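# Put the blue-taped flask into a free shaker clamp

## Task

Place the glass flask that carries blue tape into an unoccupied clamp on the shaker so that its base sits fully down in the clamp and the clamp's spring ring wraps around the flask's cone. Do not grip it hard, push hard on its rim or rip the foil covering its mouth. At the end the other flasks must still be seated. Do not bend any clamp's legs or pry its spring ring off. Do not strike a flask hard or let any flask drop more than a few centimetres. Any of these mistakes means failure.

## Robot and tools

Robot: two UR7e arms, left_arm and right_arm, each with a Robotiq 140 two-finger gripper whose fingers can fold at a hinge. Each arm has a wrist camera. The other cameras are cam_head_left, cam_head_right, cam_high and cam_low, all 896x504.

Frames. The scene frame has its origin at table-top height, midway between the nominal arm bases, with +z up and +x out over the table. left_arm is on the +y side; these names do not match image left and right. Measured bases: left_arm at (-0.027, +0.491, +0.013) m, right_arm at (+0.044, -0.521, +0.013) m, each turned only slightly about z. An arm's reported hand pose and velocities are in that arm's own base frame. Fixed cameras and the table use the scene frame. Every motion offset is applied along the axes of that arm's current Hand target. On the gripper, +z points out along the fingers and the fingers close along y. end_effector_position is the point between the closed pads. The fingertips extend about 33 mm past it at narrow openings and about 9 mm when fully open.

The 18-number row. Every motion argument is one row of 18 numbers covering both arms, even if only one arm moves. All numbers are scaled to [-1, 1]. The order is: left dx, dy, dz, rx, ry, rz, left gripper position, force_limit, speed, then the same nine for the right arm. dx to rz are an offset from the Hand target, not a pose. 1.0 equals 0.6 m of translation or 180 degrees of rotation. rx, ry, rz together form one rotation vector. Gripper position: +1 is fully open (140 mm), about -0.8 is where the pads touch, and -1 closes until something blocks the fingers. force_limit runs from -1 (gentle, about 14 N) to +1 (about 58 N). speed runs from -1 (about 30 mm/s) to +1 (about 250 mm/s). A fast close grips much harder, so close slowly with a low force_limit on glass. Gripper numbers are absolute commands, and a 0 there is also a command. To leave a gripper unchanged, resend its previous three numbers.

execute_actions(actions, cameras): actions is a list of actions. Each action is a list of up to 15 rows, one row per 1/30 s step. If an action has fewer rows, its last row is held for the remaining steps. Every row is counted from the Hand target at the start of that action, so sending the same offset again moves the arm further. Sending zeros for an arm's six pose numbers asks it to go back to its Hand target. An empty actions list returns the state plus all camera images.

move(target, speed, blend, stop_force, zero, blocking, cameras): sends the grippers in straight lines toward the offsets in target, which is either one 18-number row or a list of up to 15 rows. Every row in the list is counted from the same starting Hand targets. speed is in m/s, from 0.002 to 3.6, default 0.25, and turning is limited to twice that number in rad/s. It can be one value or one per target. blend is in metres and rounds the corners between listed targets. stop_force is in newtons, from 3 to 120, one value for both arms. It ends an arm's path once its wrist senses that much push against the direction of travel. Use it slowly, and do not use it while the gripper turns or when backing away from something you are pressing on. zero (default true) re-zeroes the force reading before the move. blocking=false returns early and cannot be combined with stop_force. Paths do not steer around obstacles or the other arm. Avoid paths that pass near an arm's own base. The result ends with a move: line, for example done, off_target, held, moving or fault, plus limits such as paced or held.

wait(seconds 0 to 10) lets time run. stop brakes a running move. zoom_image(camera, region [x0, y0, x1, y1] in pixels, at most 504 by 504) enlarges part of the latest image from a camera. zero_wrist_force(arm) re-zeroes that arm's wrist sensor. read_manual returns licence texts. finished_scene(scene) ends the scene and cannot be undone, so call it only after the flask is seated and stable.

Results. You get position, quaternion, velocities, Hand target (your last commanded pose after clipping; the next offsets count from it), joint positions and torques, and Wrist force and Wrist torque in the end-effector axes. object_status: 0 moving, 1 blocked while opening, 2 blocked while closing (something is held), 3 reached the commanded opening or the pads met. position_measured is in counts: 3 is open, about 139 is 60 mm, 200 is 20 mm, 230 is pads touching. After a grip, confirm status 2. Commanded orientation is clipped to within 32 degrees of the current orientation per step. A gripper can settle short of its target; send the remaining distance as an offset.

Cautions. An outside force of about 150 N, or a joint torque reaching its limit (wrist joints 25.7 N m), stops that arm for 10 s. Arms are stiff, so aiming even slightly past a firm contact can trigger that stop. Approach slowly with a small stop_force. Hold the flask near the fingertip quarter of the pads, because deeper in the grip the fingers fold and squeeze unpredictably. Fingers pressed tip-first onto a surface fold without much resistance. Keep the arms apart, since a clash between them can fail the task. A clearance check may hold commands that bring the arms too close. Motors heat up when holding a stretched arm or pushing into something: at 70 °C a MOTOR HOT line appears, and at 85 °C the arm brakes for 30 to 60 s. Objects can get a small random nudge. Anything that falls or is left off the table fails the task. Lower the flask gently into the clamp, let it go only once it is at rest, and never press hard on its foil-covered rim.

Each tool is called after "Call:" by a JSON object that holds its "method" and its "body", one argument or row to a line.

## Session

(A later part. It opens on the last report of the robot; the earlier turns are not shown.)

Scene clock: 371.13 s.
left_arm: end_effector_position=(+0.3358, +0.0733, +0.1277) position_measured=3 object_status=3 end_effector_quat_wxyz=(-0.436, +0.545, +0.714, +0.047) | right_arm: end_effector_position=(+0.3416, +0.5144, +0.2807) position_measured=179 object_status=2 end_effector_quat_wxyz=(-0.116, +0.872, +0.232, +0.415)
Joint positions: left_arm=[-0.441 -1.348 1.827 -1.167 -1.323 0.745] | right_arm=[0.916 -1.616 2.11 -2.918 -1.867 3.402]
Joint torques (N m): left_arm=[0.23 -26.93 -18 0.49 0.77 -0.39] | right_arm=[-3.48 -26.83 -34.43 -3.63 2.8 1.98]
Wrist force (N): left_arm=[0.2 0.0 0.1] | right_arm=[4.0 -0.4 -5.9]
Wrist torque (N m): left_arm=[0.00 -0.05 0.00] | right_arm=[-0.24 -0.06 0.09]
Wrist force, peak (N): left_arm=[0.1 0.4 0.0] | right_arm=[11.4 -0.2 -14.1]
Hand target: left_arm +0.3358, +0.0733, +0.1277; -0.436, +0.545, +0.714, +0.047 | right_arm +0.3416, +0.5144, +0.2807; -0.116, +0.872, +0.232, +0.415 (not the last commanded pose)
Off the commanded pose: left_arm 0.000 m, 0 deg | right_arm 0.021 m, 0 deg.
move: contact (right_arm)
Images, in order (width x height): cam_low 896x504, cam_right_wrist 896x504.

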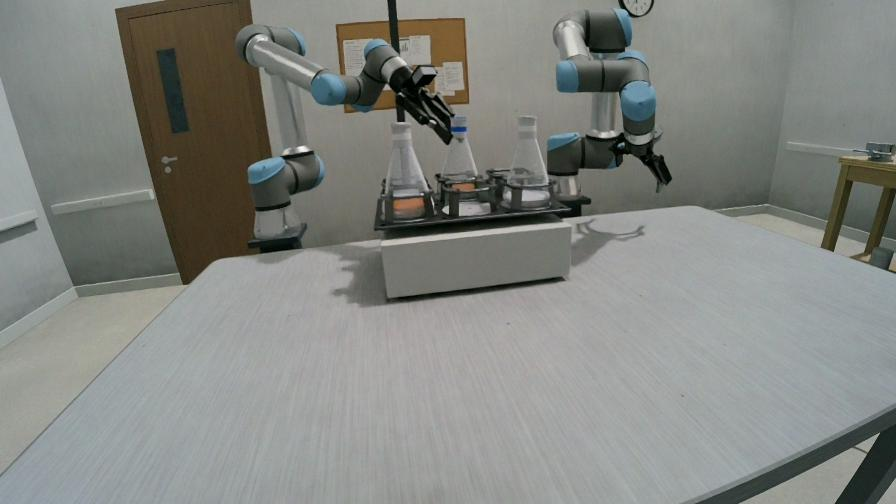

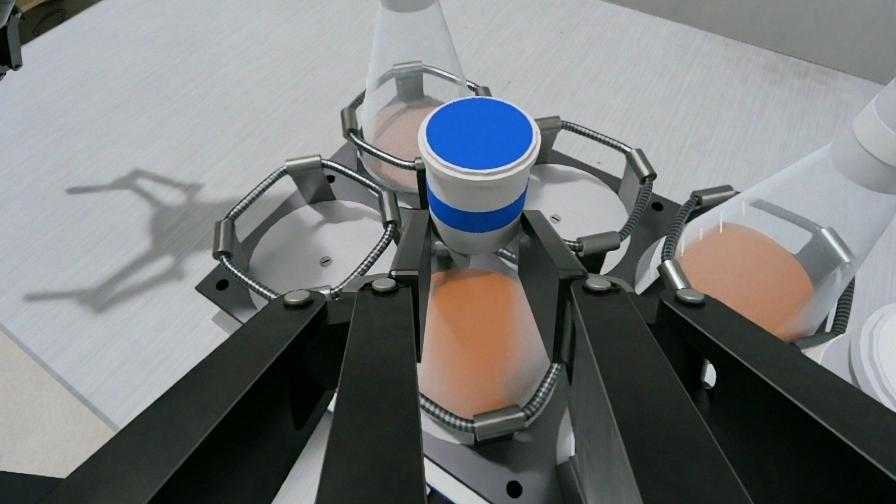

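Call:
{"method": "move", "body": {
  "target": [0,0,0,0,0,0,1,1,1,-0.0128,0,0.0107,0,0,0,-1,-0.05,-1],
  "speed": 0.01,
  "stop_force": 14,
  "cameras": []
}}

Call:
{"method": "zoom_image", "body": {
  "camera": "cam_low",
  "region": [420, 100, 510, 220]
}}

Scene clock: 383.53 s.
left_arm: end_effector_position=(+0.3358, +0.0733, +0.1277) position_measured=3 object_status=3 end_effector_quat_wxyz=(-0.436, +0.545, +0.714, +0.047) | right_arm: end_effector_position=(+0.3417, +0.5145, +0.2799) position_measured=179 object_status=2 end_effector_quat_wxyz=(-0.116, +0.872, +0.232, +0.415)
Joint positions: left_arm=[-0.441 -1.348 1.827 -1.167 -1.323 0.745] | right_arm=[0.916 -1.614 2.111 -2.922 -1.867 3.402]
Joint torques (N m): left_arm=[-0.82 -27.25 -19.72 0.49 0.81 -0.24] | right_arm=[-6.45 -21.34 -26.9 3.73 2.57 1.67]
Wrist force (N): left_arm=[0.0 0.3 0.0] | right_arm=[12.8 0.6 -16.2]
Wrist torque (N m): left_arm=[0.06 -0.02 0.00] | right_arm=[-0.35 -0.16 0.03]
Wrist force, peak (N): left_arm=[0.3 0.3 0.0] | right_arm=[19.2 0.8 -23.3]
Hand target: left_arm +0.3358, +0.0733, +0.1277; -0.436, +0.545, +0.714, +0.047 | right_arm +0.3417, +0.5145, +0.2799; -0.116, +0.872, +0.232, +0.415 (not the last commanded pose)
Off the commanded pose: left_arm 0.000 m, 0 deg | right_arm 0.009 m, 0 deg.
move: contact (right_arm)
No camera images: "cameras" was empty.

Scaled by 4.200 from the camera's 896x504 image, which has a finer 1280x720 frame.
This view is cut from an older image: the scene may have changed since it was taken.

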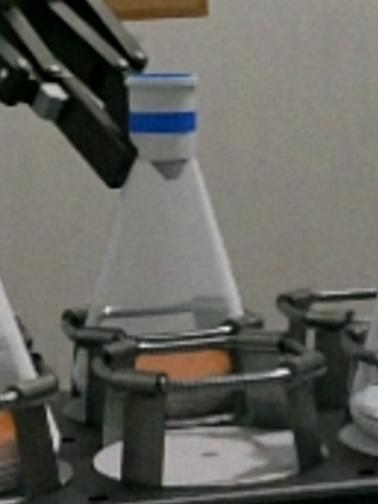

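Call:
{"method": "move", "body": {
  "target": [0,0,0,0,0,0,1,1,1,0.0010,0,-0.0009,0,0,0,-1,-0.05,-1],
  "speed": 0.02
}}

Call:
{"method": "move", "body": {
  "target": [0,0,0,0,0,0,1,1,1,0,0,0,0,0,0,0.1,-1,-1],
  "cameras": ["cam_right_wrist","cam_low"]
}}

Call:
{"method": "zoom_image", "body": {
  "camera": "cam_low",
  "region": [370, 60, 590, 240]
}}

Scene clock: 393.23 s.
left_arm: end_effector_position=(+0.3358, +0.0733, +0.1277) position_measured=3 object_status=3 end_effector_quat_wxyz=(-0.436, +0.545, +0.714, +0.047) | right_arm: end_effector_position=(+0.3416, +0.5144, +0.2806) position_measured=179 object_status=2 end_effector_quat_wxyz=(-0.116, +0.872, +0.232, +0.415)
Joint positions: left_arm=[-0.441 -1.348 1.827 -1.167 -1.323 0.745] | right_arm=[0.916 -1.616 2.11 -2.92 -1.867 3.402]
Joint torques (N m): left_arm=[0.16 -26.94 -19.86 0.34 0.69 -0.22] | right_arm=[-2.71 -27.39 -34.08 -1.13 1.95 1.66]
Wrist force (N): left_arm=[0.2 0.1 0.0] | right_arm=[4.4 -0.1 -6.4]
Wrist torque (N m): left_arm=[0.01 -0.06 0.00] | right_arm=[-0.26 -0.09 0.07]
Wrist force, peak (N): left_arm=[0.2 0.1 0.4] | right_arm=[14.4 0.4 -17.5]
Hand target: left_arm +0.3358, +0.0733, +0.1277; -0.436, +0.545, +0.714, +0.047 | right_arm +0.3416, +0.5144, +0.2807; -0.116, +0.872, +0.232, +0.415
Off the commanded pose: left_arm 0.000 m, 0 deg | right_arm 0.000 m, 0 deg.
move: done

Scene clock: 394.80 s.
left_arm: end_effector_position=(+0.3358, +0.0733, +0.1277) position_measured=3 object_status=3 end_effector_quat_wxyz=(-0.436, +0.545, +0.714, +0.047) | right_arm: end_effector_position=(+0.3416, +0.5144, +0.2807) position_measured=117 object_status=0 end_effector_quat_wxyz=(-0.116, +0.872, +0.232, +0.415)
Joint positions: left_arm=[-0.441 -1.348 1.827 -1.167 -1.323 0.745] | right_arm=[0.916 -1.616 2.11 -2.92 -1.867 3.402]
Joint torques (N m): left_arm=[-0.8 -26.96 -19.05 0.32 0.98 -0.17] | right_arm=[4.89 -29.57 -38.77 -5.64 -0.45 2.18]
Wrist force (N): left_arm=[0.3 0.1 0.0] | right_arm=[0.2 -0.8 0.0]
Wrist torque (N m): left_arm=[0.02 -0.07 0.00] | right_arm=[-0.18 -0.04 0.09]
Wrist force, peak (N): left_arm=[0.2 0.4 0.2] | right_arm=[5.3 0.0 -7.0]
Hand target: left_arm +0.3358, +0.0733, +0.1277; -0.436, +0.545, +0.714, +0.047 | right_arm +0.3416, +0.5144, +0.2807; -0.116, +0.872, +0.232, +0.415
Off the commanded pose: left_arm 0.000 m, 0 deg | right_arm 0.000 m, 0 deg.
move: done
Images, in order (width x height): cam_low 896x504, cam_right_wrist 896x504.

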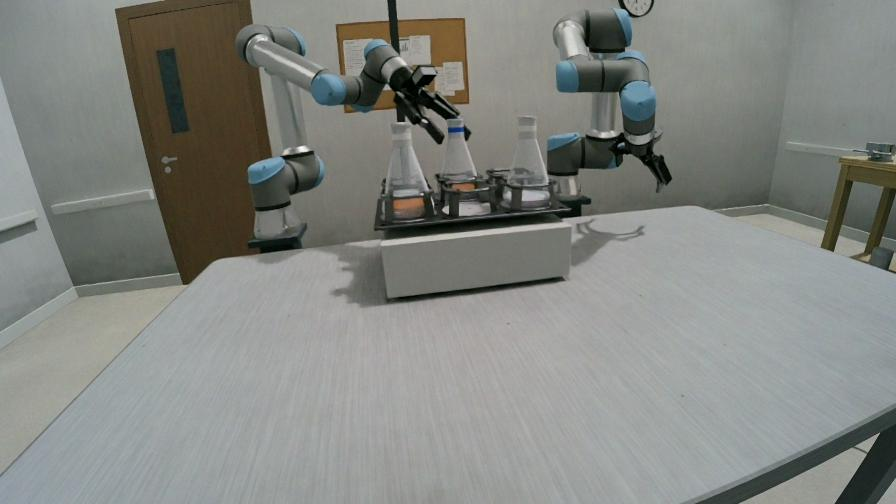

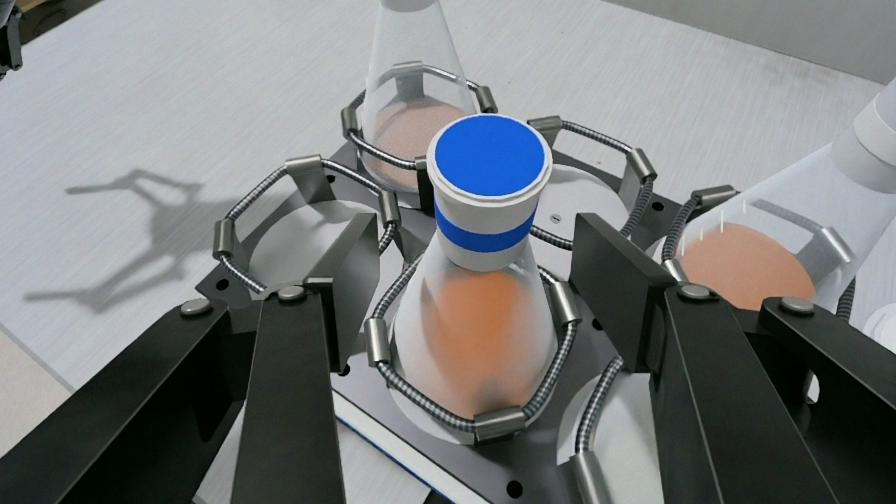

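Scaled by 2.291 from the camera's 896x504 image, which has a finer 1280x720 frame.

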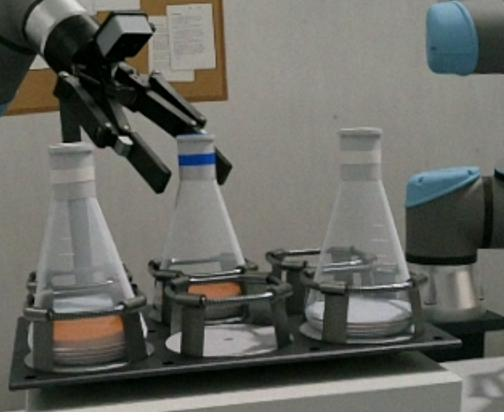

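Call:
{"method": "move", "body": {
  "target": [
    [0,0,0,0,0,0,1,1,1,0,0,-0.2,0,0,0,0.1,-1,-1],
    [0,0,0,0,0,0,1,1,1,0.12,0,-0.3,0,0,0,0.1,-1,-1]
  ],
  "speed": 0.12,
  "cameras": ["all"]
}}

Call:
{"method": "zoom_image", "body": {
  "camera": "cam_low",
  "region": [370, 60, 590, 240]
}}

Call:
{"method": "zoom_image", "body": {
  "camera": "cam_right_wrist",
  "region": [250, 50, 650, 400]
}}

Scene clock: 403.63 s.
left_arm: end_effector_position=(+0.3358, +0.0733, +0.1277) position_measured=3 object_status=3 end_effector_quat_wxyz=(-0.436, +0.545, +0.714, +0.047) | right_arm: end_effector_position=(+0.2603, +0.4656, +0.4498) position_measured=117 object_status=3 end_effector_quat_wxyz=(-0.116, +0.872, +0.232, +0.415)
Joint positions: left_arm=[-0.441 -1.348 1.827 -1.167 -1.323 0.745] | right_arm=[1.027 -1.905 1.885 -2.38 -1.95 3.481]
Joint torques (N m): left_arm=[0.55 -28.02 -18.7 0.44 0.75 -0.32] | right_arm=[-4.23 3.04 -21.05 -3.57 1.11 2.06]
Wrist force (N): left_arm=[0.0 0.2 0.0] | right_arm=[-0.2 -1.0 0.1]
Wrist torque (N m): left_arm=[0.04 -0.02 0.00] | right_arm=[-0.20 0.02 0.17]
Wrist force, peak (N): left_arm=[-0.2 0.3 0.4] | right_arm=[-1.8 -1.1 1.4]
Hand target: left_arm +0.3358, +0.0733, +0.1277; -0.436, +0.545, +0.714, +0.047 | right_arm +0.2603, +0.4656, +0.4497; -0.116, +0.872, +0.232, +0.415
Off the commanded pose: left_arm 0.000 m, 0 deg | right_arm 0.000 m, 0 deg.
move: done

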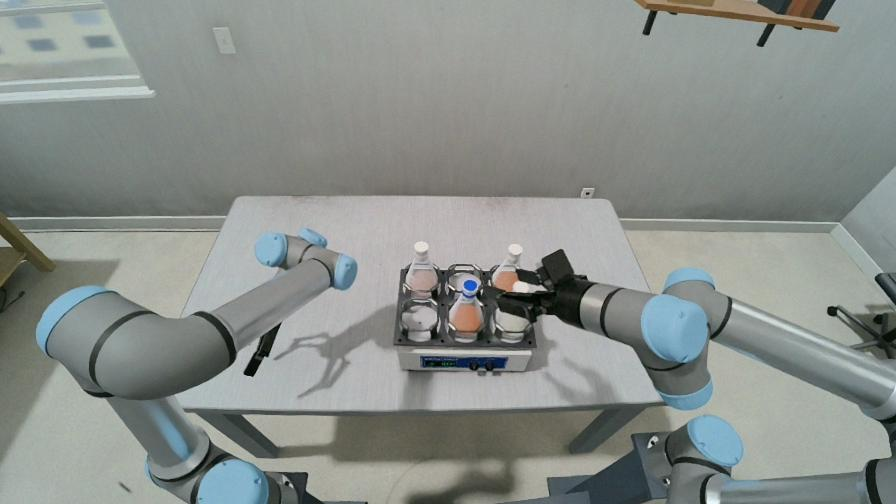

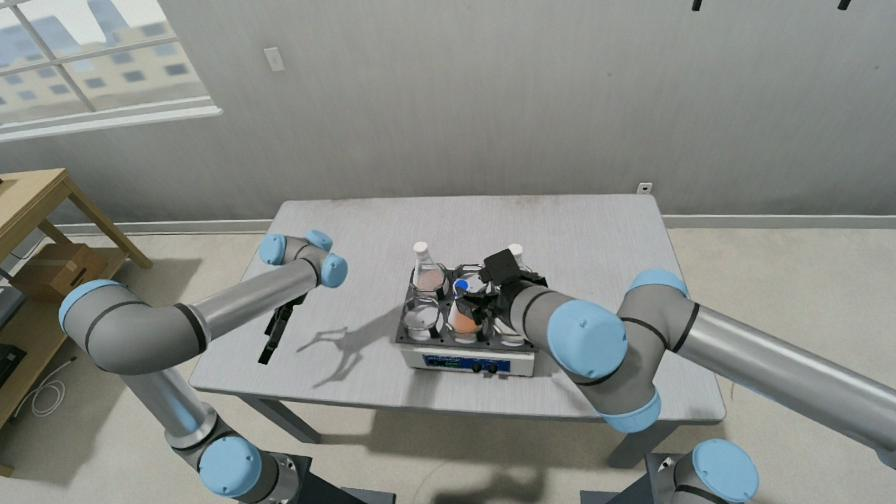

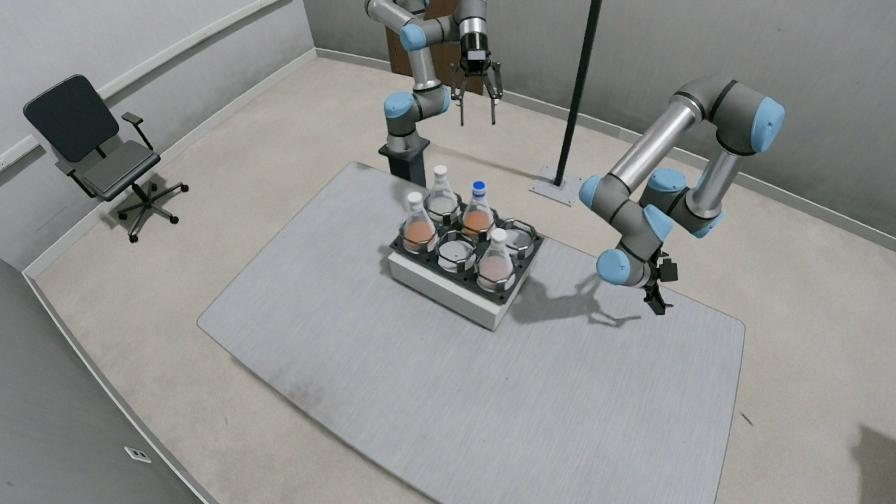

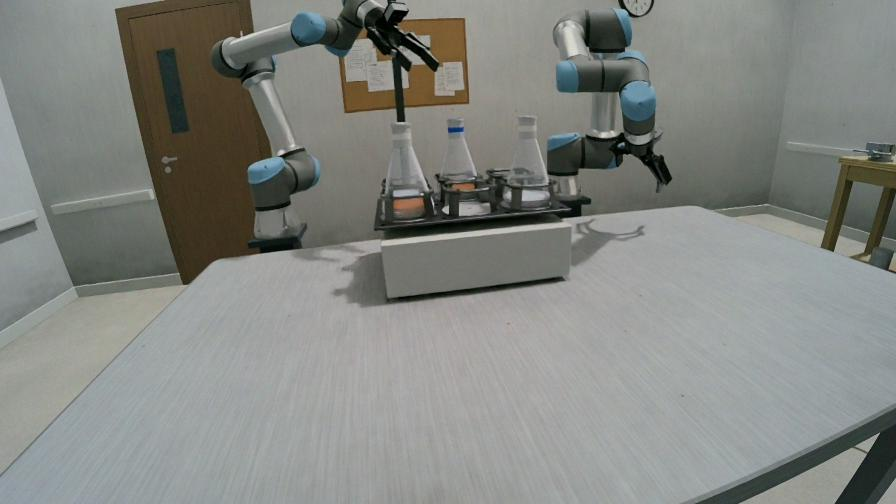

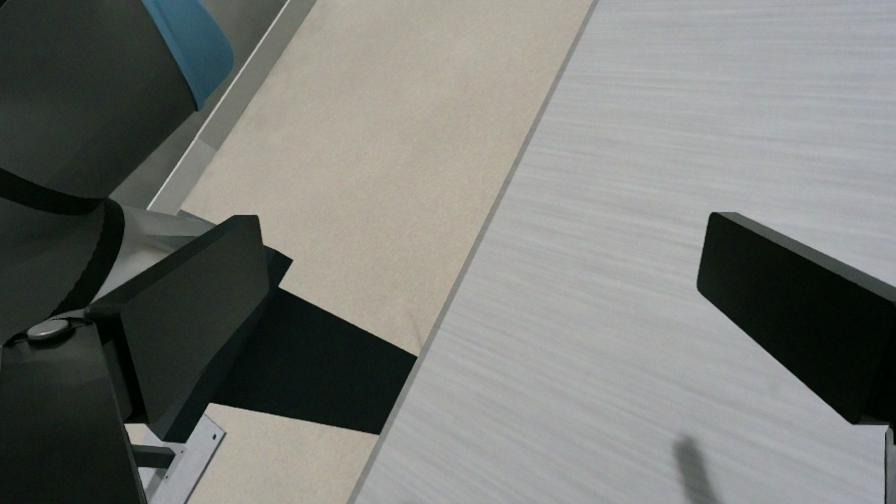

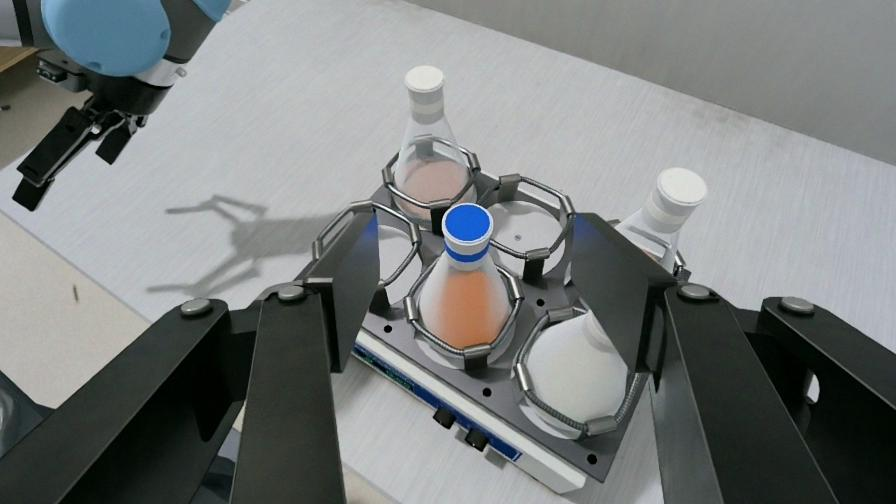

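Scaled by 2.291 from the camera's 896x504 image, which has a finer 1280x720 frame.

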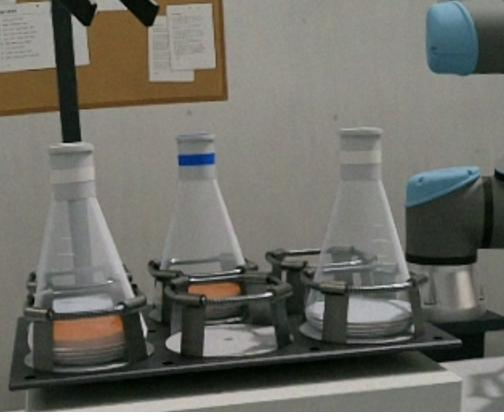

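Scaled by 1.260 from the camera's 896x504 image, which has a finer 1280x720 frame.

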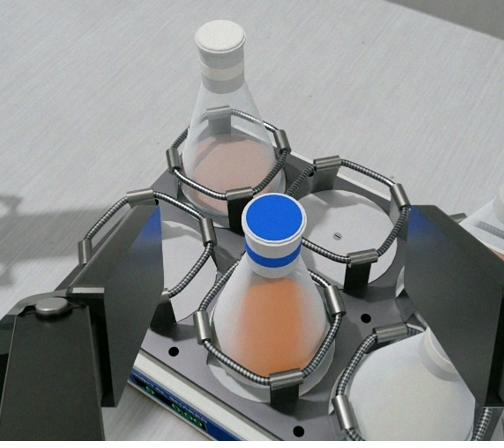

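Call:
{"method": "finished_scene", "body": {
  "scene": 2
}}

The scene is finished: the task was done.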